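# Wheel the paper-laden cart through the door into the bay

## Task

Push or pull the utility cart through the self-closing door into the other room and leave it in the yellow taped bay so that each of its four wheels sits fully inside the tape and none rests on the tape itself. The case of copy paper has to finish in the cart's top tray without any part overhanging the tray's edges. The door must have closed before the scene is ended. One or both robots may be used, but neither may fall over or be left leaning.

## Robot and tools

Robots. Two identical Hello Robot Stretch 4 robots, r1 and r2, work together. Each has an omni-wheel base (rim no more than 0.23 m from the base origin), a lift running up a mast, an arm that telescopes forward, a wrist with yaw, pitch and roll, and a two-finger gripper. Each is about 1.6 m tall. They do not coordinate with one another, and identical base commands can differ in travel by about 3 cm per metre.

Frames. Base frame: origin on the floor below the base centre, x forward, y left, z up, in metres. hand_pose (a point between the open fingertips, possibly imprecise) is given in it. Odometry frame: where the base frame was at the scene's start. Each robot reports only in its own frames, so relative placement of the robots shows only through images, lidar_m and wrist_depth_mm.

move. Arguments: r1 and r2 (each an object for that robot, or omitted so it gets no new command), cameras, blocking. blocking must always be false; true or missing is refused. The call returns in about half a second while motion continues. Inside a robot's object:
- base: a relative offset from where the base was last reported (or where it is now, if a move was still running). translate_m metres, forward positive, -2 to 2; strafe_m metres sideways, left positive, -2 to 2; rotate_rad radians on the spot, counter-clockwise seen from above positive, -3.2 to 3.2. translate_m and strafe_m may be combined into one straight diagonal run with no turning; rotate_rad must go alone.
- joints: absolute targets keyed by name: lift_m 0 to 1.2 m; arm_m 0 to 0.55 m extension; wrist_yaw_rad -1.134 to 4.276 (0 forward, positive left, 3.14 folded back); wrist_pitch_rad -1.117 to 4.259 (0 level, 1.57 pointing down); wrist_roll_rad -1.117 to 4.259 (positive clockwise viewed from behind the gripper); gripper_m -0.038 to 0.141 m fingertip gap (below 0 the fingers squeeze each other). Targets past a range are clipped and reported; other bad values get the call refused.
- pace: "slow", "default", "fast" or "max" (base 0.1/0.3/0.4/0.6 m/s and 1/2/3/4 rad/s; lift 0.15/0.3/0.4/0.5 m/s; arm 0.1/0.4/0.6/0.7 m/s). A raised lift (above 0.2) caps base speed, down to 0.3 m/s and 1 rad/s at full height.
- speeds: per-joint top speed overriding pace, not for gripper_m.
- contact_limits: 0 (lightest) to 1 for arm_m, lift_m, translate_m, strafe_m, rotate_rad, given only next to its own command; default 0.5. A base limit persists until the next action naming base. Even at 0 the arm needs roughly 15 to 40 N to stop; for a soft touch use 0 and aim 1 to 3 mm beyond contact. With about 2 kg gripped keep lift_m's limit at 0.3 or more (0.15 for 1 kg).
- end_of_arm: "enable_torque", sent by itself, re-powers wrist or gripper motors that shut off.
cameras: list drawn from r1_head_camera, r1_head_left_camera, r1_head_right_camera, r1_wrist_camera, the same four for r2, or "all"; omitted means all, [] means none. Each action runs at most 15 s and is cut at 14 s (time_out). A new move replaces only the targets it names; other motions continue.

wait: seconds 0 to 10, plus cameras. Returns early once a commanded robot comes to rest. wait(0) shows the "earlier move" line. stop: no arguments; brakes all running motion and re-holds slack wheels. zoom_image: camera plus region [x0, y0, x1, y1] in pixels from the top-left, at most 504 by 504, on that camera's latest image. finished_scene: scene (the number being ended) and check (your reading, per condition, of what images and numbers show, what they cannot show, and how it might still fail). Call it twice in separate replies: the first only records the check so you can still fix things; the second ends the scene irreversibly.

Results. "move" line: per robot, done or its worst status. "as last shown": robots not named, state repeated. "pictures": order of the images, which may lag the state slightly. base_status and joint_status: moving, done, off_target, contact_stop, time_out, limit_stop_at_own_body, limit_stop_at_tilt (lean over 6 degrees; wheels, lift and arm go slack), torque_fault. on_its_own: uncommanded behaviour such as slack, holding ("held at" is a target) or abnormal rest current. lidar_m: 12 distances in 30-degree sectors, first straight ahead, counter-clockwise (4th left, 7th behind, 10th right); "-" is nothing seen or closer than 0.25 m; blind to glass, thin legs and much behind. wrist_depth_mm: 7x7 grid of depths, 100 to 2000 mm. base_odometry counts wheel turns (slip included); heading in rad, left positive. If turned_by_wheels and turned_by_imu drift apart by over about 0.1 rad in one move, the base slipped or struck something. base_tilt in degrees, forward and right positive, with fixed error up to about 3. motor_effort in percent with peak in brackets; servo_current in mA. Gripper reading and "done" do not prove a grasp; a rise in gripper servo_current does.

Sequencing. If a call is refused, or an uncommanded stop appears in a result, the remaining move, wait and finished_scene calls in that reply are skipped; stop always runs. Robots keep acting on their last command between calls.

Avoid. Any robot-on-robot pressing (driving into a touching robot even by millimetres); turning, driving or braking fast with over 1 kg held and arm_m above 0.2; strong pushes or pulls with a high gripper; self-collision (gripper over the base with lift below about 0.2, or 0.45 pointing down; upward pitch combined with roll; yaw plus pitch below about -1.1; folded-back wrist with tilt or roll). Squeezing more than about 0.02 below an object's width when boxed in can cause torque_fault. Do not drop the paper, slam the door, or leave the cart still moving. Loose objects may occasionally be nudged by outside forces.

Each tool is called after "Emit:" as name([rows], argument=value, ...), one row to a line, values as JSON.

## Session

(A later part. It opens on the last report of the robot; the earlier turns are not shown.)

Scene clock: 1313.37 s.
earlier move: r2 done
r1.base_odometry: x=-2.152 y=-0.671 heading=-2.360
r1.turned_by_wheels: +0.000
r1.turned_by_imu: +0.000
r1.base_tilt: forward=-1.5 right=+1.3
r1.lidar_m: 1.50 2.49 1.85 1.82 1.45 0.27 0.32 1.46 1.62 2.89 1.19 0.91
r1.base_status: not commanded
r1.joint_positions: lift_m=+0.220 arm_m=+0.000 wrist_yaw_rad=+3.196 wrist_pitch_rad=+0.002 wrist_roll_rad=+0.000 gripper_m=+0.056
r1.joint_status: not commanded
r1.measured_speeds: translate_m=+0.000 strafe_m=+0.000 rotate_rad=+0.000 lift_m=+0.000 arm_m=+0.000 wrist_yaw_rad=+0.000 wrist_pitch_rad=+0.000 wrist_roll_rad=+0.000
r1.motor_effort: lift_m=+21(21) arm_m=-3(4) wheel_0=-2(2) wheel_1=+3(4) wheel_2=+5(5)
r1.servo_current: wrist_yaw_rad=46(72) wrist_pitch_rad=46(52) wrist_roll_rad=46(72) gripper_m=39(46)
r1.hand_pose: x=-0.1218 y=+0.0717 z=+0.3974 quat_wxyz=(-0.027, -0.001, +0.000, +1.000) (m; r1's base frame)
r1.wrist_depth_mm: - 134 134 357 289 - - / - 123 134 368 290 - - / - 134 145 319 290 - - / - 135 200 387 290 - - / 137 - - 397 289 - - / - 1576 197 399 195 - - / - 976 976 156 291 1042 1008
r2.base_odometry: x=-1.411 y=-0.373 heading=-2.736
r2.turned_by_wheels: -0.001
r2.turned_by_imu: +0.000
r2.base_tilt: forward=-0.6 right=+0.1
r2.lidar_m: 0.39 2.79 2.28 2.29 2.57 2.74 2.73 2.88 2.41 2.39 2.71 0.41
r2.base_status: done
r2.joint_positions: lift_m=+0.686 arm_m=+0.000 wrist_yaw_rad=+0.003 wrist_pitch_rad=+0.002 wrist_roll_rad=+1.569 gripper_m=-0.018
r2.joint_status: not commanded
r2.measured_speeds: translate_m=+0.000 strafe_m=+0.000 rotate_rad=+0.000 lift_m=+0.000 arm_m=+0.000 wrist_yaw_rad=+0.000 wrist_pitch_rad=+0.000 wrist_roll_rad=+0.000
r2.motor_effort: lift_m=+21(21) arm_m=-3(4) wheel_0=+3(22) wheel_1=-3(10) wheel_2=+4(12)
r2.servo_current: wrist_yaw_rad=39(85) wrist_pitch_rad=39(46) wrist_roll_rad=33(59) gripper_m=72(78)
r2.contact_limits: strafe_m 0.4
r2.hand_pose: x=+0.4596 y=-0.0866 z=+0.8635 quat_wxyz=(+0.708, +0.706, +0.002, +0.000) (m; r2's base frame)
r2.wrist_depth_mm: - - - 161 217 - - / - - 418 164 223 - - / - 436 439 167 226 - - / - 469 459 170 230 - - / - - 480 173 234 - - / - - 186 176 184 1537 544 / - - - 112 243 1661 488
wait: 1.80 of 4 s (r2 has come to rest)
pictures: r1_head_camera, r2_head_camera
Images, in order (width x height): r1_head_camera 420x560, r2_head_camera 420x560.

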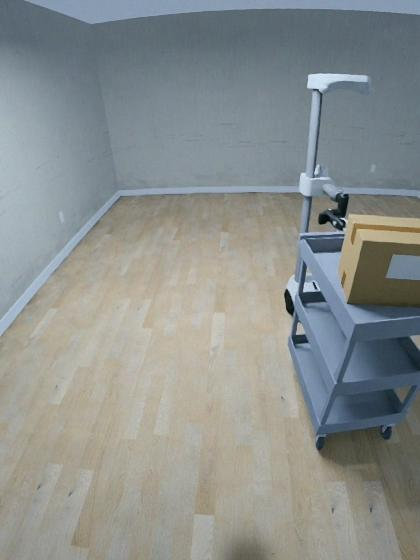

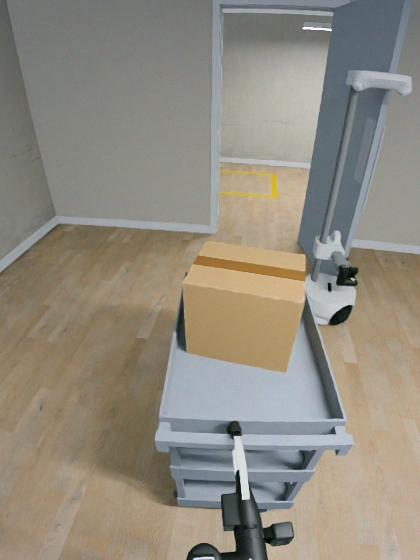

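Emit:
move(blocking=false, r2={"base": {"translate_m": 0.5}, "contact_limits": {"translate_m": 0.4}}, cameras=[])

Emit:
wait(seconds=4, cameras=["r2_head_camera", "r1_head_camera"])

Emit:
zoom_image(camera="r2_head_camera", region=[140, 380, 380, 520])

Emit:
zoom_image(camera="r1_head_camera", region=[260, 240, 420, 500])

Scene clock: 1335.13 s.
move: r2 moving
r1.base_odometry: x=-2.152 y=-0.671 heading=-2.360
r1.turned_by_wheels: +0.000
r1.turned_by_imu: +0.000
r1.base_tilt: forward=-1.5 right=+1.3
r1.lidar_m: 1.52 2.54 1.86 1.82 1.46 0.25 0.29 1.47 1.60 2.90 1.16 0.88
r1.base_status: not commanded
r1.joint_positions: lift_m=+0.220 arm_m=+0.000 wrist_yaw_rad=+3.196 wrist_pitch_rad=+0.002 wrist_roll_rad=+0.000 gripper_m=+0.056
r1.joint_status: not commanded
r1.measured_speeds: translate_m=+0.000 strafe_m=+0.000 rotate_rad=+0.000 lift_m=+0.000 arm_m=+0.000 wrist_yaw_rad=+0.000 wrist_pitch_rad=+0.000 wrist_roll_rad=+0.000
r1.motor_effort: lift_m=+21(21) arm_m=-3(4) wheel_0=-2(2) wheel_1=+3(4) wheel_2=+5(5)
r1.servo_current: wrist_yaw_rad=46(52) wrist_pitch_rad=46(46) wrist_roll_rad=46(65) gripper_m=39(46)
r1.hand_pose: x=-0.1218 y=+0.0717 z=+0.3974 quat_wxyz=(-0.027, -0.001, +0.000, +1.000) (m; r1's base frame)
r1.wrist_depth_mm: - 134 134 359 289 - - / - 123 134 370 289 - - / - 134 145 319 290 - - / - 135 200 387 289 - - / 137 - - 397 289 - - / - 1576 197 399 195 - - / - 976 960 156 291 1042 1025
r2.base_odometry: x=-1.439 y=-0.385 heading=-2.736
r2.turned_by_wheels: +0.000
r2.turned_by_imu: +0.001
r2.base_tilt: forward=-0.7 right=+0.0
r2.lidar_m: 0.35 2.79 2.30 2.28 2.56 2.79 2.75 2.91 2.42 2.39 2.72 0.40
r2.base_status: translate_m moving
r2.joint_positions: lift_m=+0.686 arm_m=+0.000 wrist_yaw_rad=+0.001 wrist_pitch_rad=+0.002 wrist_roll_rad=+1.569 gripper_m=-0.018
r2.joint_status: not commanded
r2.measured_speeds: translate_m=+0.121 strafe_m=-0.001 rotate_rad=-0.004 lift_m=+0.000 arm_m=+0.000 wrist_yaw_rad=-0.025 wrist_pitch_rad=+0.000 wrist_roll_rad=+0.000
r2.motor_effort: lift_m=+21(21) arm_m=+4(5) wheel_0=+11(13) wheel_1=+10(10) wheel_2=-17(17)
r2.servo_current: wrist_yaw_rad=39(59) wrist_pitch_rad=39(46) wrist_roll_rad=33(59) gripper_m=78(78)
r2.contact_limits: translate_m 0.4
r2.hand_pose: x=+0.4593 y=-0.0873 z=+0.8635 quat_wxyz=(+0.708, +0.706, +0.001, +0.000) (m; r2's base frame)
r2.wrist_depth_mm: - - - 160 218 - - / - - 421 163 221 - - / - 442 433 166 225 - - / - 466 452 169 229 - - / - - 484 171 232 - - / - - 186 174 182 1576 539 / - - - 112 241 1756 496
pictures: none
No camera images: "cameras" was empty.

Scene clock: 1337.80 s.
earlier move: r2 done
r1.base_odometry: x=-2.152 y=-0.671 heading=-2.360
r1.turned_by_wheels: +0.000
r1.turned_by_imu: +0.000
r1.base_tilt: forward=-1.5 right=+1.3
r1.lidar_m: 4.69 2.53 1.89 1.82 1.49 0.25 0.31 1.46 1.62 2.88 0.52 0.53
r1.base_status: not commanded
r1.joint_positions: lift_m=+0.220 arm_m=+0.000 wrist_yaw_rad=+3.196 wrist_pitch_rad=+0.002 wrist_roll_rad=+0.000 gripper_m=+0.056
r1.joint_status: not commanded
r1.measured_speeds: translate_m=+0.000 strafe_m=+0.000 rotate_rad=+0.000 lift_m=+0.000 arm_m=+0.000 wrist_yaw_rad=+0.000 wrist_pitch_rad=+0.000 wrist_roll_rad=+0.000
r1.motor_effort: lift_m=+21(21) arm_m=-3(4) wheel_0=-1(2) wheel_1=+3(4) wheel_2=+5(5)
r1.servo_current: wrist_yaw_rad=39(72) wrist_pitch_rad=39(52) wrist_roll_rad=52(78) gripper_m=46(46)
r1.hand_pose: x=-0.1218 y=+0.0717 z=+0.3974 quat_wxyz=(-0.027, -0.001, +0.000, +1.000) (m; r1's base frame)
r1.wrist_depth_mm: - 134 134 364 289 - - / - 123 134 370 289 - - / - 134 145 319 289 - - / - 135 200 387 290 - - / 137 - - 394 290 - - / - 1576 196 399 195 - - / - 960 976 156 290 1042 1025
r2.base_odometry: x=-1.870 y=-0.570 heading=-2.737
r2.turned_by_wheels: +0.000
r2.turned_by_imu: -0.001
r2.base_tilt: forward=-0.7 right=+0.1
r2.lidar_m: 0.39 2.65 2.20 2.20 2.46 3.25 3.23 3.03 2.50 2.51 0.43 0.37
r2.base_status: done
r2.joint_positions: lift_m=+0.686 arm_m=+0.000 wrist_yaw_rad=-0.006 wrist_pitch_rad=+0.002 wrist_roll_rad=+1.569 gripper_m=-0.018
r2.joint_status: not commanded
r2.measured_speeds: translate_m=+0.000 strafe_m=+0.000 rotate_rad=+0.000 lift_m=+0.000 arm_m=+0.000 wrist_yaw_rad=+0.000 wrist_pitch_rad=+0.000 wrist_roll_rad=+0.000
r2.motor_effort: lift_m=+21(21) arm_m=+4(5) wheel_0=+0(13) wheel_1=+2(10) wheel_2=-4(22)
r2.servo_current: wrist_yaw_rad=46(65) wrist_pitch_rad=46(46) wrist_roll_rad=33(59) gripper_m=78(78)
r2.contact_limits: translate_m 0.4
r2.hand_pose: x=+0.4587 y=-0.0891 z=+0.8635 quat_wxyz=(+0.708, +0.706, -0.002, -0.003) (m; r2's base frame)
r2.wrist_depth_mm: - 373 377 132 187 - - / - 399 397 139 196 - - / - 442 436 146 208 - - / - - 473 154 219 - - / - - 517 164 231 1661 - / - - 186 172 183 1661 492 / - - - 112 254 1808 1229
wait: 2.67 of 4 s (r2 has come to rest)
pictures: r1_head_camera, r2_head_camera
Images, in order (width x height): r1_head_camera 420x560, r2_head_camera 420x560.

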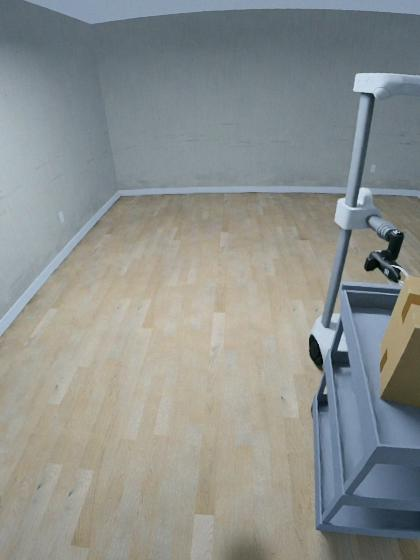

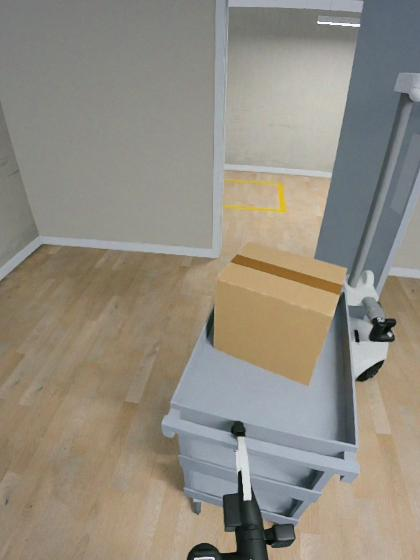

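Scaled by 2.100 from the camera's 420x560 image, which has a finer 1200x1600 frame.

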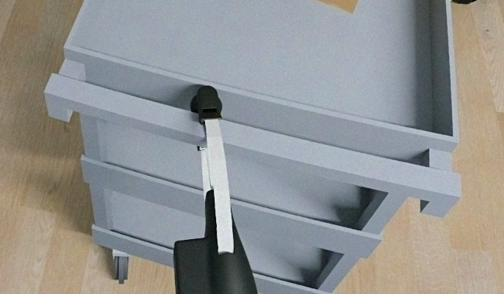

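Scaled by 1.938 from the camera's 420x560 image, which has a finer 600x800 frame.

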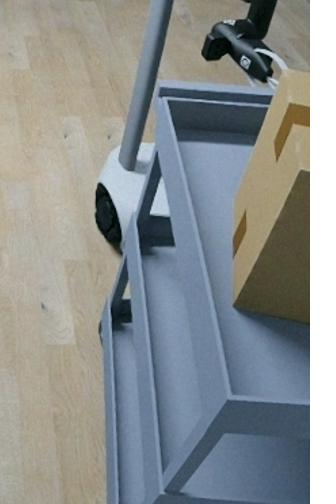

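Emit:
move(blocking=false, r1={"base": {"translate_m": 0.04}, "pace": "slow"}, r2={"base": {"translate_m": -0.418, "strafe_m": 0.051}, "contact_limits": {"strafe_m": 0.45}}, cameras=[])

Emit:
wait(seconds=1, cameras=[])

Emit:
move(blocking=false, r1={"base": {"strafe_m": 0.04}, "pace": "slow", "contact_limits": {"strafe_m": 0.4}}, cameras=[])

Emit:
wait(seconds=3, cameras=[])

Emit:
wait(seconds=3, cameras=["r2_head_camera", "r1_head_camera", "r1_head_left_camera"])

Emit:
zoom_image(camera="r2_head_camera", region=[140, 380, 380, 520])

Emit:
zoom_image(camera="r1_head_camera", region=[260, 200, 420, 460])

Scene clock: 1368.60 s.
move: r1 moving; r2 moving
r1.base_odometry: x=-2.161 y=-0.679 heading=-2.359
r1.turned_by_wheels: +0.000
r1.turned_by_imu: +0.000
r1.base_tilt: forward=-1.6 right=+1.3
r1.lidar_m: 4.66 2.50 1.87 1.81 1.51 0.25 0.26 1.44 1.63 2.87 0.60 0.54
r1.base_status: translate_m moving
r1.joint_positions: lift_m=+0.220 arm_m=+0.000 wrist_yaw_rad=+3.196 wrist_pitch_rad=+0.002 wrist_roll_rad=+0.000 gripper_m=+0.056
r1.joint_status: not commanded
r1.measured_speeds: translate_m=+0.049 strafe_m=+0.000 rotate_rad=+0.002 lift_m=+0.000 arm_m=+0.000 wrist_yaw_rad=+0.000 wrist_pitch_rad=+0.000 wrist_roll_rad=+0.000
r1.motor_effort: lift_m=+21(21) arm_m=-4(4) wheel_0=+2(6) wheel_1=+5(6) wheel_2=-6(6)
r1.servo_current: wrist_yaw_rad=39(65) wrist_pitch_rad=39(46) wrist_roll_rad=39(52) gripper_m=39(46)
r1.hand_pose: x=-0.1218 y=+0.0717 z=+0.3974 quat_wxyz=(-0.027, -0.001, +0.000, +1.000) (m; r1's base frame)
r1.wrist_depth_mm: - 134 134 325 - - - / - 123 134 330 298 - - / - 134 145 297 298 - - / - 135 200 353 - - - / 137 - - 368 - - - / - 1576 197 300 195 - - / - 960 960 156 891 1042 1008
r2.base_odometry: x=-1.840 y=-0.561 heading=-2.737
r2.turned_by_wheels: -0.001
r2.turned_by_imu: +0.000
r2.base_tilt: forward=-0.7 right=+0.1
r2.lidar_m: 0.43 2.66 2.20 2.19 2.48 3.19 3.19 3.01 2.50 2.49 0.44 0.38
r2.base_status: translate_m moving; strafe_m moving
r2.joint_positions: lift_m=+0.686 arm_m=+0.000 wrist_yaw_rad=-0.005 wrist_pitch_rad=+0.002 wrist_roll_rad=+1.569 gripper_m=-0.018
r2.joint_status: not commanded
r2.measured_speeds: translate_m=-0.120 strafe_m=+0.017 rotate_rad=+0.000 lift_m=+0.000 arm_m=+0.000 wrist_yaw_rad=+0.000 wrist_pitch_rad=+0.000 wrist_roll_rad=+0.000
r2.motor_effort: lift_m=+21(21) arm_m=-4(4) wheel_0=-16(16) wheel_1=-7(9) wheel_2=+14(15)
r2.servo_current: wrist_yaw_rad=59(59) wrist_pitch_rad=46(46) wrist_roll_rad=52(52) gripper_m=72(78)
r2.contact_limits: strafe_m 0.45
r2.hand_pose: x=+0.4589 y=-0.0889 z=+0.8635 quat_wxyz=(+0.708, +0.706, -0.001, -0.002) (m; r2's base frame)
r2.wrist_depth_mm: - 379 379 135 191 - - / - 407 402 142 200 - - / - 436 433 150 210 - - / - - 473 159 220 - - / - - 525 166 232 1708 - / - - 186 174 184 1618 496 / - - - 112 254 1808 1205
pictures: none
No camera images: "cameras" was empty.

Scene clock: 1369.60 s.
earlier move: r1 moving; r2 moving
r1.base_odometry: x=-2.180 y=-0.699 heading=-2.359
r1.turned_by_wheels: +0.000
r1.turned_by_imu: +0.000
r1.base_tilt: forward=-1.6 right=+1.3
r1.lidar_m: 4.66 2.50 1.89 1.81 1.51 1.14 0.25 1.49 1.67 2.91 0.83 0.71
r1.base_status: translate_m moving
r1.joint_positions: lift_m=+0.220 arm_m=+0.000 wrist_yaw_rad=+3.196 wrist_pitch_rad=+0.002 wrist_roll_rad=+0.000 gripper_m=+0.056
r1.joint_status: not commanded
r1.measured_speeds: translate_m=+0.000 strafe_m=+0.000 rotate_rad=+0.000 lift_m=+0.000 arm_m=+0.000 wrist_yaw_rad=+0.000 wrist_pitch_rad=+0.000 wrist_roll_rad=+0.000
r1.motor_effort: lift_m=+21(21) arm_m=-3(4) wheel_0=+2(6) wheel_1=+4(11) wheel_2=-2(6)
r1.servo_current: wrist_yaw_rad=59(72) wrist_pitch_rad=46(52) wrist_roll_rad=39(59) gripper_m=39(46)
r1.hand_pose: x=-0.1218 y=+0.0717 z=+0.3974 quat_wxyz=(-0.027, -0.001, +0.000, +1.000) (m; r1's base frame)
r1.wrist_depth_mm: - 134 134 1229 - - - / - 120 134 1229 - - - / - 134 145 1229 - - - / - 135 218 1229 - - - / 137 - 325 1255 - - - / - 1576 195 1255 195 - - / - 976 325 156 991 1060 1008
r2.base_odometry: x=-1.610 y=-0.494 heading=-2.736
r2.turned_by_wheels: +0.001
r2.turned_by_imu: +0.002
r2.base_tilt: forward=-0.6 right=+0.1
r2.lidar_m: 0.41 2.69 2.23 2.19 2.50 2.97 2.96 3.00 2.50 2.48 2.79 0.39
r2.base_status: translate_m moving; strafe_m moving
r2.joint_positions: lift_m=+0.686 arm_m=+0.000 wrist_yaw_rad=+0.006 wrist_pitch_rad=+0.002 wrist_roll_rad=+1.569 gripper_m=-0.018
r2.joint_status: not commanded
r2.measured_speeds: translate_m=-0.278 strafe_m=+0.033 rotate_rad=-0.002 lift_m=+0.000 arm_m=+0.000 wrist_yaw_rad=+0.009 wrist_pitch_rad=+0.000 wrist_roll_rad=+0.000
r2.motor_effort: lift_m=+21(21) arm_m=-4(4) wheel_0=-2(19) wheel_1=-6(11) wheel_2=+12(18)
r2.servo_current: wrist_yaw_rad=65(65) wrist_pitch_rad=39(46) wrist_roll_rad=52(52) gripper_m=72(78)
r2.contact_limits: strafe_m 0.45
r2.hand_pose: x=+0.4598 y=-0.0857 z=+0.8635 quat_wxyz=(+0.708, +0.706, +0.003, +0.002) (m; r2's base frame)
r2.wrist_depth_mm: - 1983 564 140 195 - - / - 404 399 146 204 - - / - 433 433 153 213 - - / - 480 469 160 221 - - / - - 508 167 233 788 - / - - 187 173 183 1708 500 / - - - 112 250 1661 1229
wait: 1.00 s; no rest
pictures: none
No camera images: "cameras" was empty.

Scene clock: 1370.10 s.
earlier move: r2 moving
move: r1 moving
r1.base_odometry: x=-2.170 y=-0.709 heading=-2.359
r1.turned_by_wheels: +0.000
r1.turned_by_imu: +0.000
r1.base_tilt: forward=-1.6 right=+1.3
r1.lidar_m: 4.67 2.49 1.87 1.81 1.51 1.16 0.26 0.25 1.71 2.91 0.96 0.82
r1.base_status: strafe_m moving
r1.joint_positions: lift_m=+0.220 arm_m=+0.000 wrist_yaw_rad=+3.196 wrist_pitch_rad=+0.002 wrist_roll_rad=+0.000 gripper_m=+0.056
r1.joint_status: not commanded
r1.measured_speeds: translate_m=+0.000 strafe_m=+0.055 rotate_rad=+0.000 lift_m=+0.000 arm_m=+0.000 wrist_yaw_rad=+0.000 wrist_pitch_rad=+0.000 wrist_roll_rad=+0.000
r1.motor_effort: lift_m=+21(21) arm_m=-4(4) wheel_0=-7(9) wheel_1=+5(7) wheel_2=-1(2)
r1.servo_current: wrist_yaw_rad=52(65) wrist_pitch_rad=39(46) wrist_roll_rad=39(52) gripper_m=39(46)
r1.contact_limits: strafe_m 0.4
r1.hand_pose: x=-0.1218 y=+0.0717 z=+0.3974 quat_wxyz=(-0.027, -0.001, +0.000, +1.000) (m; r1's base frame)
r1.wrist_depth_mm: - 134 134 1255 - - - / - 120 134 1255 - - - / - 134 145 1255 - - - / - 135 191 1255 - - - / 138 424 - 1255 - - - / 340 418 193 - 194 - - / - 373 - 167 1008 1042 1008
r2.base_odometry: x=-1.508 y=-0.464 heading=-2.736
r2.turned_by_wheels: +0.000
r2.turned_by_imu: +0.000
r2.base_tilt: forward=-0.7 right=+0.0
r2.lidar_m: 0.41 2.66 2.23 2.22 2.49 2.84 2.85 2.97 2.47 2.46 2.82 0.41
r2.base_status: translate_m moving; strafe_m moving
r2.joint_positions: lift_m=+0.686 arm_m=+0.000 wrist_yaw_rad=+0.006 wrist_pitch_rad=+0.002 wrist_roll_rad=+1.569 gripper_m=-0.018
r2.joint_status: not commanded
r2.measured_speeds: translate_m=-0.150 strafe_m=+0.020 rotate_rad=+0.002 lift_m=+0.000 arm_m=+0.000 wrist_yaw_rad=+0.004 wrist_pitch_rad=+0.000 wrist_roll_rad=+0.000
r2.motor_effort: lift_m=+21(21) arm_m=-4(4) wheel_0=+2(5) wheel_1=-4(5) wheel_2=+8(12)
r2.servo_current: wrist_yaw_rad=52(65) wrist_pitch_rad=39(39) wrist_roll_rad=46(52) gripper_m=72(78)
r2.contact_limits: strafe_m 0.45
r2.hand_pose: x=+0.4598 y=-0.0857 z=+0.8635 quat_wxyz=(+0.708, +0.706, +0.003, +0.002) (m; r2's base frame)
r2.wrist_depth_mm: - - - 146 202 - - / - 410 404 153 210 - - / - 436 430 157 216 - - / - 473 466 164 224 - - / - - 500 169 232 759 - / - - 190 175 183 1708 512 / - - - 112 249 1708 1205
pictures: none
No camera images: "cameras" was empty.

Scene clock: 1370.97 s.
earlier move: r1 moving; r2 done
r1.base_odometry: x=-2.152 y=-0.727 heading=-2.359
r1.turned_by_wheels: +0.000
r1.turned_by_imu: +0.000
r1.base_tilt: forward=-1.6 right=+1.3
r1.lidar_m: 4.67 2.46 1.81 1.76 1.53 1.13 0.78 0.44 0.39 2.94 1.05 0.87
r1.base_status: strafe_m moving
r1.joint_positions: lift_m=+0.220 arm_m=+0.000 wrist_yaw_rad=+3.196 wrist_pitch_rad=+0.002 wrist_roll_rad=+0.000 gripper_m=+0.056
r1.joint_status: not commanded
r1.measured_speeds: translate_m=+0.000 strafe_m=+0.000 rotate_rad=+0.000 lift_m=+0.000 arm_m=+0.000 wrist_yaw_rad=+0.000 wrist_pitch_rad=+0.000 wrist_roll_rad=+0.000
r1.motor_effort: lift_m=+21(21) arm_m=-3(4) wheel_0=+0(9) wheel_1=+2(7) wheel_2=+0(3)
r1.servo_current: wrist_yaw_rad=39(65) wrist_pitch_rad=52(52) wrist_roll_rad=59(65) gripper_m=46(46)
r1.contact_limits: strafe_m 0.4
r1.hand_pose: x=-0.1218 y=+0.0717 z=+0.3974 quat_wxyz=(-0.027, -0.001, +0.000, +1.000) (m; r1's base frame)
r1.wrist_depth_mm: - 134 - 1255 - - - / - 120 134 1255 - - - / - 134 146 1255 - - - / - 135 191 1255 - - - / 137 - - 1255 - - - / - - 190 1255 194 - - / - - 185 167 1008 1060 1025
r2.base_odometry: x=-1.466 y=-0.452 heading=-2.736
r2.turned_by_wheels: +0.000
r2.turned_by_imu: +0.000
r2.base_tilt: forward=-0.6 right=+0.0
r2.lidar_m: 0.39 2.70 2.25 2.23 2.49 2.84 2.81 2.98 2.46 2.45 2.78 0.40
r2.base_status: done
r2.joint_positions: lift_m=+0.686 arm_m=+0.000 wrist_yaw_rad=+0.006 wrist_pitch_rad=+0.002 wrist_roll_rad=+1.569 gripper_m=-0.018
r2.joint_status: not commanded
r2.measured_speeds: translate_m=+0.000 strafe_m=+0.000 rotate_rad=+0.000 lift_m=+0.000 arm_m=+0.000 wrist_yaw_rad=+0.000 wrist_pitch_rad=+0.000 wrist_roll_rad=+0.000
r2.motor_effort: lift_m=+21(21) arm_m=-4(4) wheel_0=+3(5) wheel_1=-2(5) wheel_2=+5(12)
r2.servo_current: wrist_yaw_rad=52(65) wrist_pitch_rad=39(46) wrist_roll_rad=46(59) gripper_m=72(78)
r2.contact_limits: strafe_m 0.45
r2.hand_pose: x=+0.4598 y=-0.0857 z=+0.8635 quat_wxyz=(+0.708, +0.706, +0.003, +0.002) (m; r2's base frame)
r2.wrist_depth_mm: - - - 150 205 - - / - 410 404 155 211 - - / - 439 427 159 218 - - / - 473 466 221 225 - - / - - 496 171 233 759 - / - - 189 175 183 1618 517 / - - - 112 249 1661 1205
wait: 0.87 of 3 s (r2 has come to rest)
pictures: none
No camera images: "cameras" was empty.

Scene clock: 1371.07 s.
earlier move: r1 done
r1.base_odometry: x=-2.152 y=-0.727 heading=-2.359
r1.turned_by_wheels: +0.000
r1.turned_by_imu: +0.000
r1.base_tilt: forward=-1.6 right=+1.2
r1.lidar_m: 4.63 2.46 1.82 1.76 1.51 1.13 0.80 0.51 0.49 2.93 1.01 0.87
r1.base_status: done
r1.joint_positions: lift_m=+0.220 arm_m=+0.000 wrist_yaw_rad=+3.196 wrist_pitch_rad=+0.002 wrist_roll_rad=+0.000 gripper_m=+0.056
r1.joint_status: not commanded
r1.measured_speeds: translate_m=+0.000 strafe_m=+0.000 rotate_rad=+0.000 lift_m=+0.000 arm_m=+0.000 wrist_yaw_rad=+0.000 wrist_pitch_rad=+0.000 wrist_roll_rad=+0.000
r1.motor_effort: lift_m=+21(21) arm_m=-3(4) wheel_0=-2(9) wheel_1=+2(7) wheel_2=-1(3)
r1.servo_current: wrist_yaw_rad=65(65) wrist_pitch_rad=39(52) wrist_roll_rad=59(65) gripper_m=39(46)
r1.contact_limits: strafe_m 0.4
r1.hand_pose: x=-0.1218 y=+0.0717 z=+0.3974 quat_wxyz=(-0.027, -0.001, +0.000, +1.000) (m; r1's base frame)
r1.wrist_depth_mm: - 134 - 1255 - - - / - 120 134 1255 - - - / - 131 146 1229 - - - / - 135 191 1229 - - - / 137 - - 1255 - - - / - - 190 1229 194 - - / - - 917 167 991 1025 1008
r2.base_odometry: x=-1.466 y=-0.452 heading=-2.736
r2.turned_by_wheels: +0.000
r2.turned_by_imu: +0.000
r2.base_tilt: forward=-0.7 right=+0.1
r2.lidar_m: 0.40 2.68 2.24 2.22 2.50 2.82 2.80 2.96 2.47 2.47 2.79 0.40
r2.base_status: done
r2.joint_positions: lift_m=+0.686 arm_m=+0.000 wrist_yaw_rad=+0.006 wrist_pitch_rad=+0.002 wrist_roll_rad=+1.569 gripper_m=-0.018
r2.joint_status: not commanded
r2.measured_speeds: translate_m=+0.000 strafe_m=+0.000 rotate_rad=+0.000 lift_m=+0.000 arm_m=+0.000 wrist_yaw_rad=+0.000 wrist_pitch_rad=+0.000 wrist_roll_rad=+0.000
r2.motor_effort: lift_m=+21(21) arm_m=-4(4) wheel_0=+3(5) wheel_1=-2(5) wheel_2=+4(12)
r2.servo_current: wrist_yaw_rad=46(65) wrist_pitch_rad=39(46) wrist_roll_rad=46(59) gripper_m=78(78)
r2.contact_limits: strafe_m 0.45
r2.hand_pose: x=+0.4598 y=-0.0857 z=+0.8635 quat_wxyz=(+0.708, +0.706, +0.003, +0.002) (m; r2's base frame)
r2.wrist_depth_mm: - - - 149 205 - - / - 410 407 155 211 - - / - 436 436 160 217 - - / - 473 462 222 225 - - / - - 492 170 232 759 - / - - 189 175 183 1661 508 / - - - 112 247 1661 1229
wait: 0.10 of 3 s (r1 has come to rest)
pictures: r1_head_camera, r1_head_left_camera, r2_head_camera
Images, in order (width x height): r1_head_camera 420x560, r1_head_left_camera 420x672, r2_head_camera 420x560.

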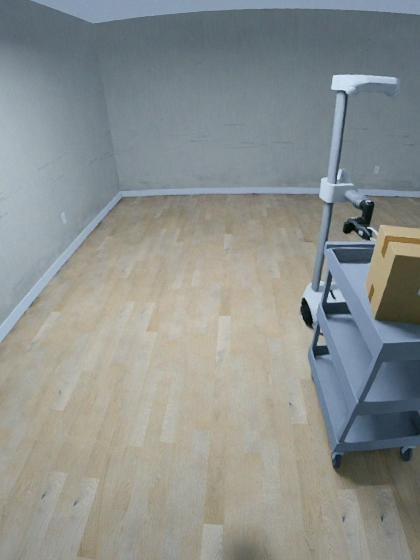

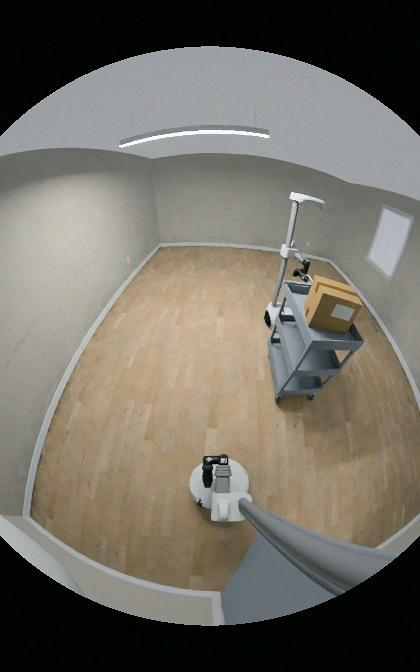

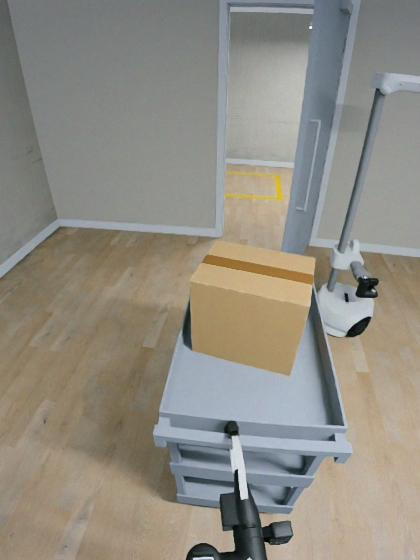

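Scaled by 2.100 from the camera's 420x560 image, which has a finer 1200x1600 frame.

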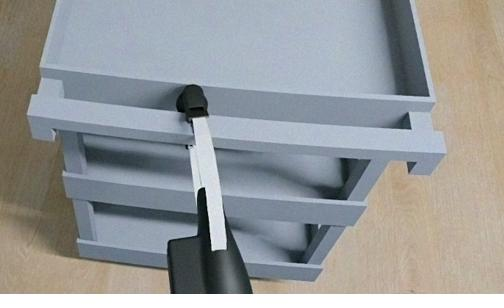

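Scaled by 1.938 from the camera's 420x560 image, which has a finer 600x800 frame.

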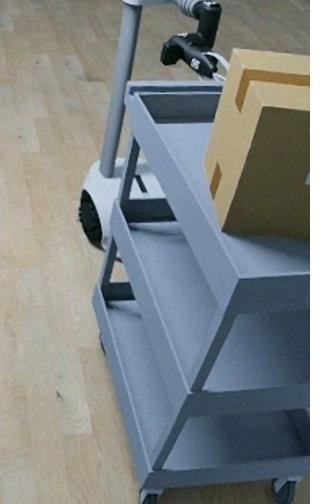

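Emit:
move(blocking=false, cameras=["r2_head_camera"])

Emit:
zoom_image(camera="r2_head_camera", region=[180, 0, 420, 340])

Scene clock: 1389.37 s.
r1.base_odometry: x=-2.152 y=-0.727 heading=-2.359
r1.turned_by_wheels: +0.000
r1.turned_by_imu: +0.000
r1.base_tilt: forward=-1.6 right=+1.3
r1.lidar_m: 4.66 2.48 1.81 1.78 1.56 1.13 1.09 1.16 1.68 2.93 1.01 0.88
r1.base_status: done
r1.joint_positions: lift_m=+0.220 arm_m=+0.000 wrist_yaw_rad=+3.196 wrist_pitch_rad=+0.002 wrist_roll_rad=+0.000 gripper_m=+0.056
r1.joint_status: not commanded
r1.measured_speeds: translate_m=+0.000 strafe_m=+0.000 rotate_rad=+0.000 lift_m=+0.000 arm_m=+0.000 wrist_yaw_rad=+0.000 wrist_pitch_rad=+0.000 wrist_roll_rad=+0.000
r1.motor_effort: lift_m=+21(21) arm_m=-3(4) wheel_0=-2(9) wheel_1=+2(7) wheel_2=-1(3)
r1.servo_current: wrist_yaw_rad=46(65) wrist_pitch_rad=39(52) wrist_roll_rad=46(65) gripper_m=39(46)
r1.contact_limits: strafe_m 0.4
r1.hand_pose: x=-0.1218 y=+0.0717 z=+0.3974 quat_wxyz=(-0.027, -0.001, +0.000, +1.000) (m; r1's base frame)
r1.wrist_depth_mm: - 134 - 1205 - - - / - 121 134 1255 - - - / - 131 145 1229 - - - / - 134 191 1229 - - - / 137 - - 1229 - - - / - - 190 1255 195 - - / - 976 960 167 1008 1025 1008
r2.base_odometry: x=-1.466 y=-0.452 heading=-2.736
r2.turned_by_wheels: +0.000
r2.turned_by_imu: +0.001
r2.base_tilt: forward=-0.6 right=+0.0
r2.lidar_m: 0.37 2.68 2.23 2.22 2.49 2.81 2.80 3.00 2.49 2.47 2.79 0.40
r2.base_status: done
r2.joint_positions: lift_m=+0.686 arm_m=+0.000 wrist_yaw_rad=+0.006 wrist_pitch_rad=+0.002 wrist_roll_rad=+1.569 gripper_m=-0.018
r2.joint_status: not commanded
r2.measured_speeds: translate_m=+0.000 strafe_m=+0.000 rotate_rad=+0.000 lift_m=+0.000 arm_m=+0.000 wrist_yaw_rad=+0.000 wrist_pitch_rad=+0.000 wrist_roll_rad=+0.000
r2.motor_effort: lift_m=+21(21) arm_m=-4(4) wheel_0=+3(5) wheel_1=-2(5) wheel_2=+5(12)
r2.servo_current: wrist_yaw_rad=59(65) wrist_pitch_rad=39(46) wrist_roll_rad=46(59) gripper_m=72(78)
r2.contact_limits: strafe_m 0.45
r2.hand_pose: x=+0.4598 y=-0.0857 z=+0.8635 quat_wxyz=(+0.708, +0.706, +0.003, +0.002) (m; r2's base frame)
r2.wrist_depth_mm: - - - 149 205 - - / - 407 404 155 212 - - / - 436 433 160 218 - - / - 473 466 222 224 - - / - - 492 170 233 768 - / - - 189 175 183 1708 512 / - - - 112 248 1708 1205
pictures: r2_head_camera
Images, in order (width x height): r2_head_camera 420x560.

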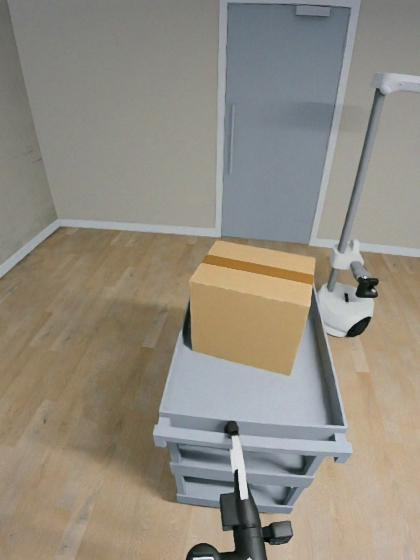

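Scaled by 1.482 from the camera's 420x560 image, which has a finer 1200x1600 frame.

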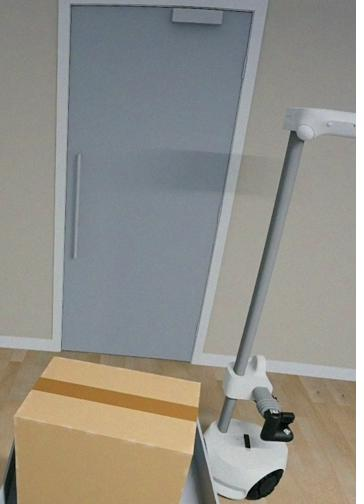

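Emit:
move(blocking=false, r1={"base": {"rotate_rad": -2.731}, "joints": {"lift_m": 0.72, "wrist_yaw_rad": -0.436, "gripper_m": 0.09}}, cameras=[])

Emit:
wait(seconds=4, cameras=["r1_head_camera"])

Scene clock: 1486.40 s.
move: r1 moving
r1.base_odometry: x=-2.152 y=-0.727 heading=-2.612
r1.turned_by_wheels: -0.252
r1.turned_by_imu: -0.254
r1.base_tilt: forward=-1.6 right=+1.3
r1.lidar_m: 0.98 3.31 1.99 1.78 1.76 1.24 1.09 1.09 1.37 2.51 2.94 0.88
r1.base_status: rotate_rad moving
r1.joint_positions: lift_m=+0.258 arm_m=+0.000 wrist_yaw_rad=+2.607 wrist_pitch_rad=+0.002 wrist_roll_rad=+0.000 gripper_m=+0.074
r1.joint_status: lift_m moving; wrist_yaw_rad moving; gripper_m moving
r1.measured_speeds: translate_m=-0.001 strafe_m=+0.001 rotate_rad=-0.974 lift_m=+0.146 arm_m=+0.000 wrist_yaw_rad=-1.819 wrist_pitch_rad=+0.000 wrist_roll_rad=+0.000
r1.motor_effort: lift_m=+25(27) arm_m=-4(4) wheel_0=+7(8) wheel_1=+5(8) wheel_2=+5(7)
r1.servo_current: wrist_yaw_rad=78(117) wrist_pitch_rad=46(52) wrist_roll_rad=39(65) gripper_m=65(78)
r1.hand_pose: x=-0.0328 y=+0.2221 z=+0.4352 quat_wxyz=(+0.264, -0.001, +0.000, +0.965) (m; r1's base frame)
r1.wrist_depth_mm: - - - - - - - / - - - - - - - / - - - - - - - / - - - - - - - / - - - - - - - / - - 195 1499 197 1537 1397 / - 1042 1025 1098 1078 1060 1098
r2.base_odometry: x=-1.466 y=-0.452 heading=-2.736
r2.turned_by_wheels: +0.000
r2.turned_by_imu: +0.000
r2.base_tilt: forward=-0.7 right=+0.0
r2.lidar_m: 0.41 2.69 2.21 2.23 2.52 2.83 2.81 2.97 2.47 2.45 2.78 0.40
r2.base_status: not commanded
r2.joint_positions: lift_m=+0.686 arm_m=+0.000 wrist_yaw_rad=+0.006 wrist_pitch_rad=+0.002 wrist_roll_rad=+1.569 gripper_m=-0.018
r2.joint_status: not commanded
r2.measured_speeds: translate_m=+0.000 strafe_m=+0.000 rotate_rad=+0.000 lift_m=+0.000 arm_m=+0.000 wrist_yaw_rad=+0.000 wrist_pitch_rad=+0.000 wrist_roll_rad=+0.000
r2.motor_effort: lift_m=+21(21) arm_m=-4(4) wheel_0=+3(3) wheel_1=-2(2) wheel_2=+4(5)
r2.servo_current: wrist_yaw_rad=59(59) wrist_pitch_rad=33(46) wrist_roll_rad=52(52) gripper_m=72(78)
r2.contact_limits: strafe_m 0.45
r2.hand_pose: x=+0.4598 y=-0.0857 z=+0.8635 quat_wxyz=(+0.708, +0.706, +0.003, +0.002) (m; r2's base frame)
r2.wrist_depth_mm: - - - 149 205 - - / - 410 404 155 211 - - / - 436 430 160 218 - - / - 473 466 222 226 - - / - - 492 170 232 768 - / - - 189 175 183 1708 517 / - - - 112 248 1756 1205
pictures: none
No camera images: "cameras" was empty.

Scene clock: 1488.83 s.
earlier move: r1 done
r1.base_odometry: x=-2.152 y=-0.727 heading=+1.193
r1.turned_by_wheels: -2.478
r1.turned_by_imu: -2.492
r1.base_tilt: forward=-1.6 right=+1.3
r1.lidar_m: 1.13 1.51 2.91 1.14 0.86 1.41 2.74 1.93 1.79 1.70 1.16 1.07
r1.base_status: done
r1.joint_positions: lift_m=+0.720 arm_m=+0.000 wrist_yaw_rad=-0.433 wrist_pitch_rad=+0.002 wrist_roll_rad=+0.000 gripper_m=+0.090
r1.joint_status: all done
r1.measured_speeds: translate_m=+0.000 strafe_m=+0.000 rotate_rad=+0.000 lift_m=+0.000 arm_m=+0.000 wrist_yaw_rad=+0.000 wrist_pitch_rad=+0.000 wrist_roll_rad=+0.000
r1.motor_effort: lift_m=+24(28) arm_m=-4(4) wheel_0=+2(10) wheel_1=+1(9) wheel_2=-1(8)
r1.servo_current: wrist_yaw_rad=52(124) wrist_pitch_rad=46(52) wrist_roll_rad=46(65) gripper_m=46(78)
r1.hand_pose: x=+0.3959 y=-0.2004 z=+0.8972 quat_wxyz=(+0.977, +0.000, +0.001, -0.215) (m; r1's base frame)
r1.wrist_depth_mm: - - - 904 - - - / - - - 904 - - - / - - - 917 - - - / - - - 917 - - - / - - - 904 - - - / - - 193 931 190 - - / - - - 151 - - -
r2.base_odometry: x=-1.466 y=-0.452 heading=-2.736
r2.turned_by_wheels: +0.000
r2.turned_by_imu: +0.000
r2.base_tilt: forward=-0.7 right=+0.0
r2.lidar_m: 0.41 2.67 2.22 2.22 2.50 2.81 2.79 2.98 2.48 2.43 2.78 0.41
r2.base_status: not commanded
r2.joint_positions: lift_m=+0.686 arm_m=+0.000 wrist_yaw_rad=+0.006 wrist_pitch_rad=+0.002 wrist_roll_rad=+1.569 gripper_m=-0.018
r2.joint_status: not commanded
r2.measured_speeds: translate_m=+0.000 strafe_m=+0.000 rotate_rad=+0.000 lift_m=+0.000 arm_m=+0.000 wrist_yaw_rad=+0.000 wrist_pitch_rad=+0.000 wrist_roll_rad=+0.000
r2.motor_effort: lift_m=+21(21) arm_m=-4(4) wheel_0=+3(4) wheel_1=-1(2) wheel_2=+5(5)
r2.servo_current: wrist_yaw_rad=52(65) wrist_pitch_rad=39(46) wrist_roll_rad=46(59) gripper_m=72(78)
r2.contact_limits: strafe_m 0.45
r2.hand_pose: x=+0.4598 y=-0.0857 z=+0.8635 quat_wxyz=(+0.708, +0.706, +0.003, +0.002) (m; r2's base frame)
r2.wrist_depth_mm: - - - 150 206 - - / - 410 404 155 210 - - / - 439 430 160 218 - - / - 473 462 222 224 - - / - - 500 170 233 759 - / - - 189 175 183 1708 512 / - - - 112 247 1618 1255
wait: 2.43 of 4 s (r1 has come to rest)
pictures: r1_head_camera
Images, in order (width x height): r1_head_camera 420x560.

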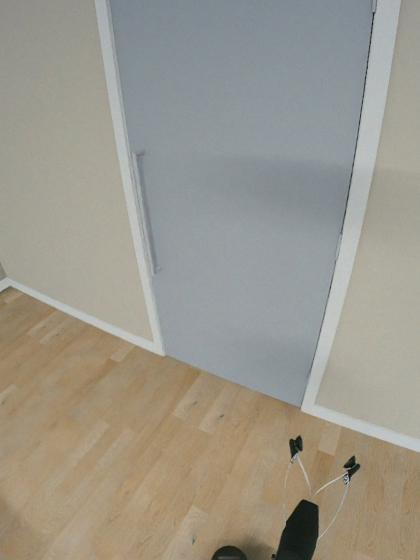

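Emit:
move(blocking=false, r1={"base": {"translate_m": 0.767, "strafe_m": 0.564}, "contact_limits": {"strafe_m": 0.3}}, cameras=[])

Emit:
wait(seconds=6, cameras=["r1_head_camera", "r1_wrist_camera"])

Scene clock: 1512.53 s.
move: r1 moving
r1.base_odometry: x=-2.161 y=-0.694 heading=+1.193
r1.turned_by_wheels: +0.000
r1.turned_by_imu: +0.000
r1.base_tilt: forward=-1.6 right=+1.2
r1.lidar_m: 1.10 1.46 2.89 1.16 0.87 1.32 2.78 1.95 1.83 1.66 1.13 1.07
r1.base_status: translate_m moving; strafe_m moving
r1.joint_positions: lift_m=+0.720 arm_m=+0.000 wrist_yaw_rad=-0.434 wrist_pitch_rad=+0.002 wrist_roll_rad=+0.000 gripper_m=+0.090
r1.joint_status: not commanded
r1.measured_speeds: translate_m=+0.107 strafe_m=+0.079 rotate_rad=+0.003 lift_m=+0.000 arm_m=+0.000 wrist_yaw_rad=+0.000 wrist_pitch_rad=+0.000 wrist_roll_rad=+0.000
r1.motor_effort: lift_m=+24(24) arm_m=-4(4) wheel_0=-4(6) wheel_1=+6(9) wheel_2=-7(8)
r1.servo_current: wrist_yaw_rad=46(72) wrist_pitch_rad=39(46) wrist_roll_rad=46(65) gripper_m=46(46)
r1.contact_limits: strafe_m 0.3
r1.hand_pose: x=+0.3959 y=-0.2005 z=+0.8972 quat_wxyz=(+0.977, +0.000, +0.001, -0.215) (m; r1's base frame)
r1.wrist_depth_mm: - - - 904 - - - / - - - 904 - - - / - - - 891 - - - / - - - 904 - - - / - - - 904 - - - / - - 193 904 190 - - / - - - - - - -
r2.base_odometry: x=-1.466 y=-0.452 heading=-2.736
r2.turned_by_wheels: +0.000
r2.turned_by_imu: +0.000
r2.base_tilt: forward=-0.7 right=+0.0
r2.lidar_m: 0.38 2.67 2.24 2.23 2.50 2.83 2.82 2.97 2.49 2.47 2.78 0.37
r2.base_status: not commanded
r2.joint_positions: lift_m=+0.686 arm_m=+0.000 wrist_yaw_rad=+0.006 wrist_pitch_rad=+0.002 wrist_roll_rad=+1.569 gripper_m=-0.018
r2.joint_status: not commanded
r2.measured_speeds: translate_m=+0.000 strafe_m=+0.000 rotate_rad=+0.000 lift_m=+0.000 arm_m=+0.000 wrist_yaw_rad=+0.000 wrist_pitch_rad=+0.000 wrist_roll_rad=+0.000
r2.motor_effort: lift_m=+21(21) arm_m=-4(4) wheel_0=+3(3) wheel_1=-2(2) wheel_2=+4(5)
r2.servo_current: wrist_yaw_rad=46(59) wrist_pitch_rad=46(46) wrist_roll_rad=39(59) gripper_m=78(78)
r2.contact_limits: strafe_m 0.45
r2.hand_pose: x=+0.4598 y=-0.0857 z=+0.8635 quat_wxyz=(+0.708, +0.706, +0.003, +0.002) (m; r2's base frame)
r2.wrist_depth_mm: - - - 149 205 - - / - 410 404 155 211 - - / - 439 430 160 218 - - / - 473 459 222 225 - - / - - 496 171 233 750 - / - - 189 175 183 1661 517 / - - - 112 247 1661 1229
pictures: none
No camera images: "cameras" was empty.

Scene clock: 1516.60 s.
earlier move: r1 done
r1.base_odometry: x=-2.394 y=+0.194 heading=+1.193
r1.turned_by_wheels: +0.000
r1.turned_by_imu: +0.003
r1.base_tilt: forward=-1.6 right=+1.3
r1.lidar_m: 0.68 0.96 2.07 2.13 2.83 1.17 1.17 2.80 2.64 1.01 0.71 0.60
r1.base_status: done
r1.joint_positions: lift_m=+0.720 arm_m=+0.000 wrist_yaw_rad=-0.434 wrist_pitch_rad=+0.002 wrist_roll_rad=+0.000 gripper_m=+0.090
r1.joint_status: not commanded
r1.measured_speeds: translate_m=+0.000 strafe_m=+0.000 rotate_rad=+0.000 lift_m=+0.000 arm_m=+0.000 wrist_yaw_rad=+0.000 wrist_pitch_rad=+0.000 wrist_roll_rad=+0.000
r1.motor_effort: lift_m=+24(24) arm_m=-3(4) wheel_0=-3(7) wheel_1=-1(10) wheel_2=+0(9)
r1.servo_current: wrist_yaw_rad=59(72) wrist_pitch_rad=46(52) wrist_roll_rad=52(65) gripper_m=39(59)
r1.contact_limits: strafe_m 0.3
r1.hand_pose: x=+0.3959 y=-0.2005 z=+0.8972 quat_wxyz=(+0.977, +0.000, +0.001, -0.215) (m; r1's base frame)
r1.wrist_depth_mm: - 496 488 488 480 480 473 / - 496 492 488 484 477 477 / - 500 496 492 484 480 473 / - 500 500 496 488 480 477 / - 500 500 492 484 480 480 / - 492 211 496 197 480 477 / - 151 436 160 492 484 480
r2.base_odometry: x=-1.466 y=-0.452 heading=-2.736
r2.turned_by_wheels: +0.000
r2.turned_by_imu: +0.001
r2.base_tilt: forward=-0.7 right=+0.0
r2.lidar_m: 0.39 2.68 2.21 2.23 2.49 2.81 2.81 2.95 2.47 2.47 2.78 0.42
r2.base_status: not commanded
r2.joint_positions: lift_m=+0.686 arm_m=+0.000 wrist_yaw_rad=+0.006 wrist_pitch_rad=+0.002 wrist_roll_rad=+1.569 gripper_m=-0.018
r2.joint_status: not commanded
r2.measured_speeds: translate_m=+0.000 strafe_m=+0.000 rotate_rad=+0.000 lift_m=+0.000 arm_m=+0.000 wrist_yaw_rad=+0.000 wrist_pitch_rad=+0.000 wrist_roll_rad=+0.000
r2.motor_effort: lift_m=+21(21) arm_m=-4(4) wheel_0=+3(3) wheel_1=-2(2) wheel_2=+5(5)
r2.servo_current: wrist_yaw_rad=52(65) wrist_pitch_rad=39(52) wrist_roll_rad=26(59) gripper_m=65(78)
r2.contact_limits: strafe_m 0.45
r2.hand_pose: x=+0.4598 y=-0.0857 z=+0.8635 quat_wxyz=(+0.708, +0.706, +0.003, +0.002) (m; r2's base frame)
r2.wrist_depth_mm: - - - 149 206 - - / - 410 402 155 211 - - / - 436 433 160 218 - - / - 473 459 222 225 - - / - - 492 170 232 759 - / - - 189 175 183 1661 512 / - - - 112 248 1661 1229
wait: 4.07 of 6 s (r1 has come to rest)
pictures: r1_head_camera, r1_wrist_camera
Images, in order (width x height): r1_head_camera 420x560, r1_wrist_camera 616x392.

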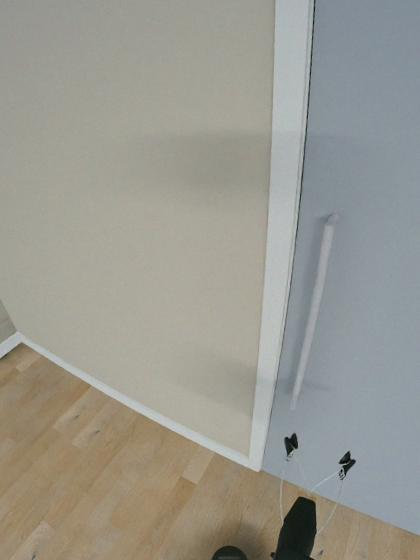

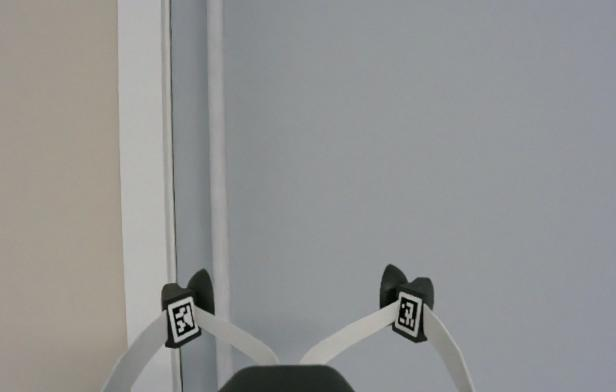

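Emit:
move(blocking=false, r1={"base": {"translate_m": 0.13, "strafe_m": 0.035}, "joints": {"wrist_yaw_rad": -0.471}, "contact_limits": {"strafe_m": 0.2}, "pace": "slow"}, cameras=[])

Emit:
wait(seconds=4, cameras=["r1_head_camera", "r1_wrist_camera"])

Scene clock: 1550.07 s.
move: r1 moving
r1.base_odometry: x=-2.392 y=+0.207 heading=+1.193
r1.turned_by_wheels: +0.000
r1.turned_by_imu: +0.000
r1.base_tilt: forward=-1.6 right=+1.3
r1.lidar_m: 0.67 0.94 2.07 2.13 2.84 1.16 1.19 2.81 2.65 1.00 0.71 0.62
r1.base_status: translate_m moving; strafe_m moving
r1.joint_positions: lift_m=+0.720 arm_m=+0.000 wrist_yaw_rad=-0.468 wrist_pitch_rad=+0.002 wrist_roll_rad=+0.000 gripper_m=+0.090
r1.joint_status: wrist_yaw_rad moving
r1.measured_speeds: translate_m=+0.049 strafe_m=+0.013 rotate_rad=-0.001 lift_m=+0.000 arm_m=+0.000 wrist_yaw_rad=+0.000 wrist_pitch_rad=+0.000 wrist_roll_rad=+0.000
r1.motor_effort: lift_m=+24(24) arm_m=-4(4) wheel_0=+3(6) wheel_1=+5(7) wheel_2=-6(7)
r1.servo_current: wrist_yaw_rad=39(78) wrist_pitch_rad=33(46) wrist_roll_rad=52(72) gripper_m=39(52)
r1.contact_limits: strafe_m 0.2
r1.hand_pose: x=+0.3888 y=-0.2082 z=+0.8972 quat_wxyz=(+0.973, +0.000, +0.001, -0.232) (m; r1's base frame)
r1.wrist_depth_mm: - 480 484 484 484 484 488 / - 484 484 484 488 488 492 / - 484 484 488 488 488 488 / - 484 488 488 488 492 492 / - 488 488 488 492 492 492 / - 477 212 492 197 492 492 / - 473 492 160 492 492 492
r2.base_odometry: x=-1.466 y=-0.452 heading=-2.736
r2.turned_by_wheels: +0.000
r2.turned_by_imu: +0.000
r2.base_tilt: forward=-0.7 right=+0.0
r2.lidar_m: 0.40 2.69 2.23 2.23 2.47 2.83 2.80 3.01 2.49 2.44 2.81 0.40
r2.base_status: not commanded
r2.joint_positions: lift_m=+0.686 arm_m=+0.000 wrist_yaw_rad=+0.006 wrist_pitch_rad=+0.002 wrist_roll_rad=+1.569 gripper_m=-0.018
r2.joint_status: not commanded
r2.measured_speeds: translate_m=+0.000 strafe_m=+0.000 rotate_rad=+0.000 lift_m=+0.000 arm_m=+0.000 wrist_yaw_rad=+0.000 wrist_pitch_rad=+0.000 wrist_roll_rad=+0.000
r2.motor_effort: lift_m=+21(21) arm_m=-4(4) wheel_0=+3(3) wheel_1=-1(2) wheel_2=+5(5)
r2.servo_current: wrist_yaw_rad=52(59) wrist_pitch_rad=52(52) wrist_roll_rad=52(52) gripper_m=72(72)
r2.contact_limits: strafe_m 0.45
r2.hand_pose: x=+0.4598 y=-0.0857 z=+0.8635 quat_wxyz=(+0.708, +0.706, +0.003, +0.002) (m; r2's base frame)
r2.wrist_depth_mm: - - - 149 205 - - / - 407 404 155 211 - - / - 439 436 159 220 - - / - 477 459 222 225 - - / - - 496 170 233 759 - / - - 189 175 183 1661 512 / - - - 112 248 1708 1229
pictures: none
No camera images: "cameras" was empty.

Scene clock: 1552.17 s.
earlier move: r1 done
r1.base_odometry: x=-2.378 y=+0.327 heading=+1.193
r1.turned_by_wheels: +0.000
r1.turned_by_imu: +0.000
r1.base_tilt: forward=-1.6 right=+1.3
r1.lidar_m: 0.57 0.77 1.98 2.04 2.73 1.23 1.28 2.89 2.73 0.91 0.61 0.51
r1.base_status: done
r1.joint_positions: lift_m=+0.720 arm_m=+0.000 wrist_yaw_rad=-0.468 wrist_pitch_rad=+0.002 wrist_roll_rad=+0.000 gripper_m=+0.090
r1.joint_status: all done
r1.measured_speeds: translate_m=+0.000 strafe_m=+0.000 rotate_rad=+0.000 lift_m=+0.000 arm_m=+0.000 wrist_yaw_rad=+0.000 wrist_pitch_rad=+0.000 wrist_roll_rad=+0.000
r1.motor_effort: lift_m=+24(24) arm_m=-4(4) wheel_0=+3(6) wheel_1=+3(7) wheel_2=-2(7)
r1.servo_current: wrist_yaw_rad=65(78) wrist_pitch_rad=39(46) wrist_roll_rad=52(72) gripper_m=46(52)
r1.contact_limits: strafe_m 0.2
r1.hand_pose: x=+0.3888 y=-0.2082 z=+0.8972 quat_wxyz=(+0.973, +0.000, +0.001, -0.232) (m; r1's base frame)
r1.wrist_depth_mm: 392 379 394 394 392 394 394 / 394 379 394 397 394 397 394 / 394 379 394 394 397 397 397 / - 382 394 397 397 397 397 / - 382 397 397 397 399 399 / - 384 212 399 196 399 402 / - 152 397 151 397 399 402
r2.base_odometry: x=-1.466 y=-0.452 heading=-2.736
r2.turned_by_wheels: +0.000
r2.turned_by_imu: +0.000
r2.base_tilt: forward=-0.7 right=+0.0
r2.lidar_m: 0.40 2.68 2.23 2.21 2.49 2.80 2.82 2.97 2.47 2.44 2.80 0.41
r2.base_status: not commanded
r2.joint_positions: lift_m=+0.686 arm_m=+0.000 wrist_yaw_rad=+0.006 wrist_pitch_rad=+0.002 wrist_roll_rad=+1.569 gripper_m=-0.018
r2.joint_status: not commanded
r2.measured_speeds: translate_m=+0.000 strafe_m=+0.000 rotate_rad=+0.000 lift_m=+0.000 arm_m=+0.000 wrist_yaw_rad=+0.000 wrist_pitch_rad=+0.000 wrist_roll_rad=+0.000
r2.motor_effort: lift_m=+20(21) arm_m=-4(4) wheel_0=+3(3) wheel_1=-2(2) wheel_2=+5(5)
r2.servo_current: wrist_yaw_rad=46(65) wrist_pitch_rad=39(52) wrist_roll_rad=52(65) gripper_m=65(78)
r2.contact_limits: strafe_m 0.45
r2.hand_pose: x=+0.4598 y=-0.0857 z=+0.8635 quat_wxyz=(+0.708, +0.706, +0.003, +0.002) (m; r2's base frame)
r2.wrist_depth_mm: - - - 149 206 - - / - 407 404 155 211 - - / - 433 430 159 218 - - / - 473 459 222 225 - - / - - 500 171 232 750 - / - - 189 175 183 1708 517 / - - - 112 248 1661 1229
wait: 2.10 of 4 s (r1 has come to rest)
pictures: r1_head_camera, r1_wrist_camera
Images, in order (width x height): r1_head_camera 420x560, r1_wrist_camera 616x392.

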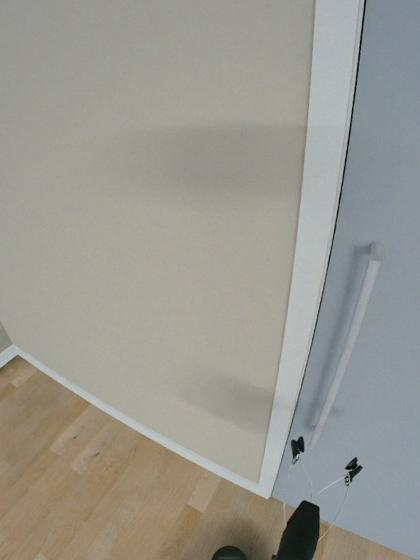

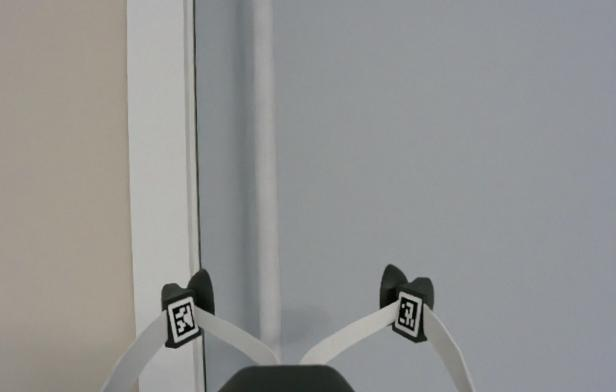

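Emit:
move(blocking=false, cameras=["r1_wrist_camera", "r1_head_camera"])

Scene clock: 1582.47 s.
r1.base_odometry: x=-2.378 y=+0.327 heading=+1.193
r1.turned_by_wheels: +0.000
r1.turned_by_imu: +0.000
r1.base_tilt: forward=-1.6 right=+1.2
r1.lidar_m: 0.59 0.81 1.97 2.04 2.68 1.26 1.27 2.88 2.73 0.91 0.63 0.49
r1.base_status: done
r1.joint_positions: lift_m=+0.720 arm_m=+0.000 wrist_yaw_rad=-0.468 wrist_pitch_rad=+0.002 wrist_roll_rad=+0.000 gripper_m=+0.090
r1.joint_status: all done
r1.measured_speeds: translate_m=+0.000 strafe_m=+0.000 rotate_rad=+0.000 lift_m=+0.000 arm_m=+0.000 wrist_yaw_rad=+0.000 wrist_pitch_rad=+0.000 wrist_roll_rad=+0.000
r1.motor_effort: lift_m=+24(24) arm_m=-4(4) wheel_0=+3(6) wheel_1=+3(7) wheel_2=-2(7)
r1.servo_current: wrist_yaw_rad=65(78) wrist_pitch_rad=52(46) wrist_roll_rad=52(72) gripper_m=39(52)
r1.contact_limits: strafe_m 0.2
r1.hand_pose: x=+0.3888 y=-0.2082 z=+0.8972 quat_wxyz=(+0.973, +0.000, +0.001, -0.232) (m; r1's base frame)
r1.wrist_depth_mm: 389 379 394 394 394 392 394 / 394 382 397 397 397 394 394 / 392 382 399 397 397 397 397 / - 382 397 397 397 399 397 / - 382 397 397 399 399 399 / - 384 213 399 196 399 399 / - 152 399 151 402 402 399
r2.base_odometry: x=-1.466 y=-0.452 heading=-2.736
r2.turned_by_wheels: +0.000
r2.turned_by_imu: +0.000
r2.base_tilt: forward=-0.7 right=+0.1
r2.lidar_m: 0.40 2.67 2.22 2.22 2.50 2.83 2.81 2.98 2.47 2.46 2.80 0.41
r2.base_status: not commanded
r2.joint_positions: lift_m=+0.686 arm_m=+0.000 wrist_yaw_rad=+0.006 wrist_pitch_rad=+0.002 wrist_roll_rad=+1.569 gripper_m=-0.018
r2.joint_status: not commanded
r2.measured_speeds: translate_m=+0.000 strafe_m=+0.000 rotate_rad=+0.000 lift_m=+0.000 arm_m=+0.000 wrist_yaw_rad=+0.000 wrist_pitch_rad=+0.000 wrist_roll_rad=+0.000
r2.motor_effort: lift_m=+21(21) arm_m=-4(4) wheel_0=+3(3) wheel_1=-2(2) wheel_2=+4(5)
r2.servo_current: wrist_yaw_rad=65(65) wrist_pitch_rad=46(52) wrist_roll_rad=46(65) gripper_m=72(78)
r2.contact_limits: strafe_m 0.45
r2.hand_pose: x=+0.4598 y=-0.0857 z=+0.8635 quat_wxyz=(+0.708, +0.706, +0.003, +0.002) (m; r2's base frame)
r2.wrist_depth_mm: - - - 149 205 - - / - 407 407 155 211 - - / - 433 433 160 218 - - / - 477 462 222 225 - - / - - 492 170 233 759 - / - - 189 176 182 1708 512 / - - - 112 248 1661 1229
pictures: r1_head_camera, r1_wrist_camera
Images, in order (width x height): r1_head_camera 420x560, r1_wrist_camera 616x392.

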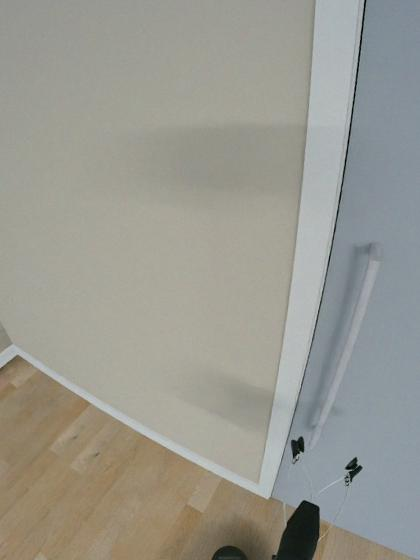

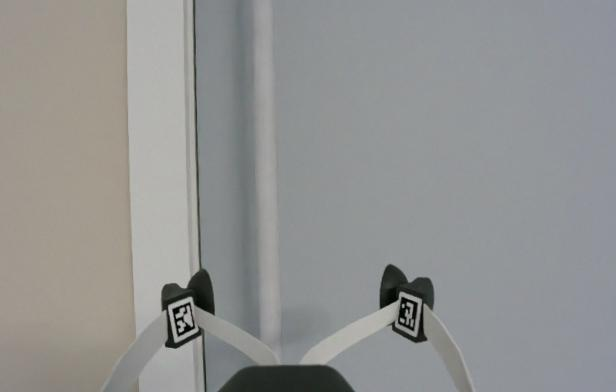

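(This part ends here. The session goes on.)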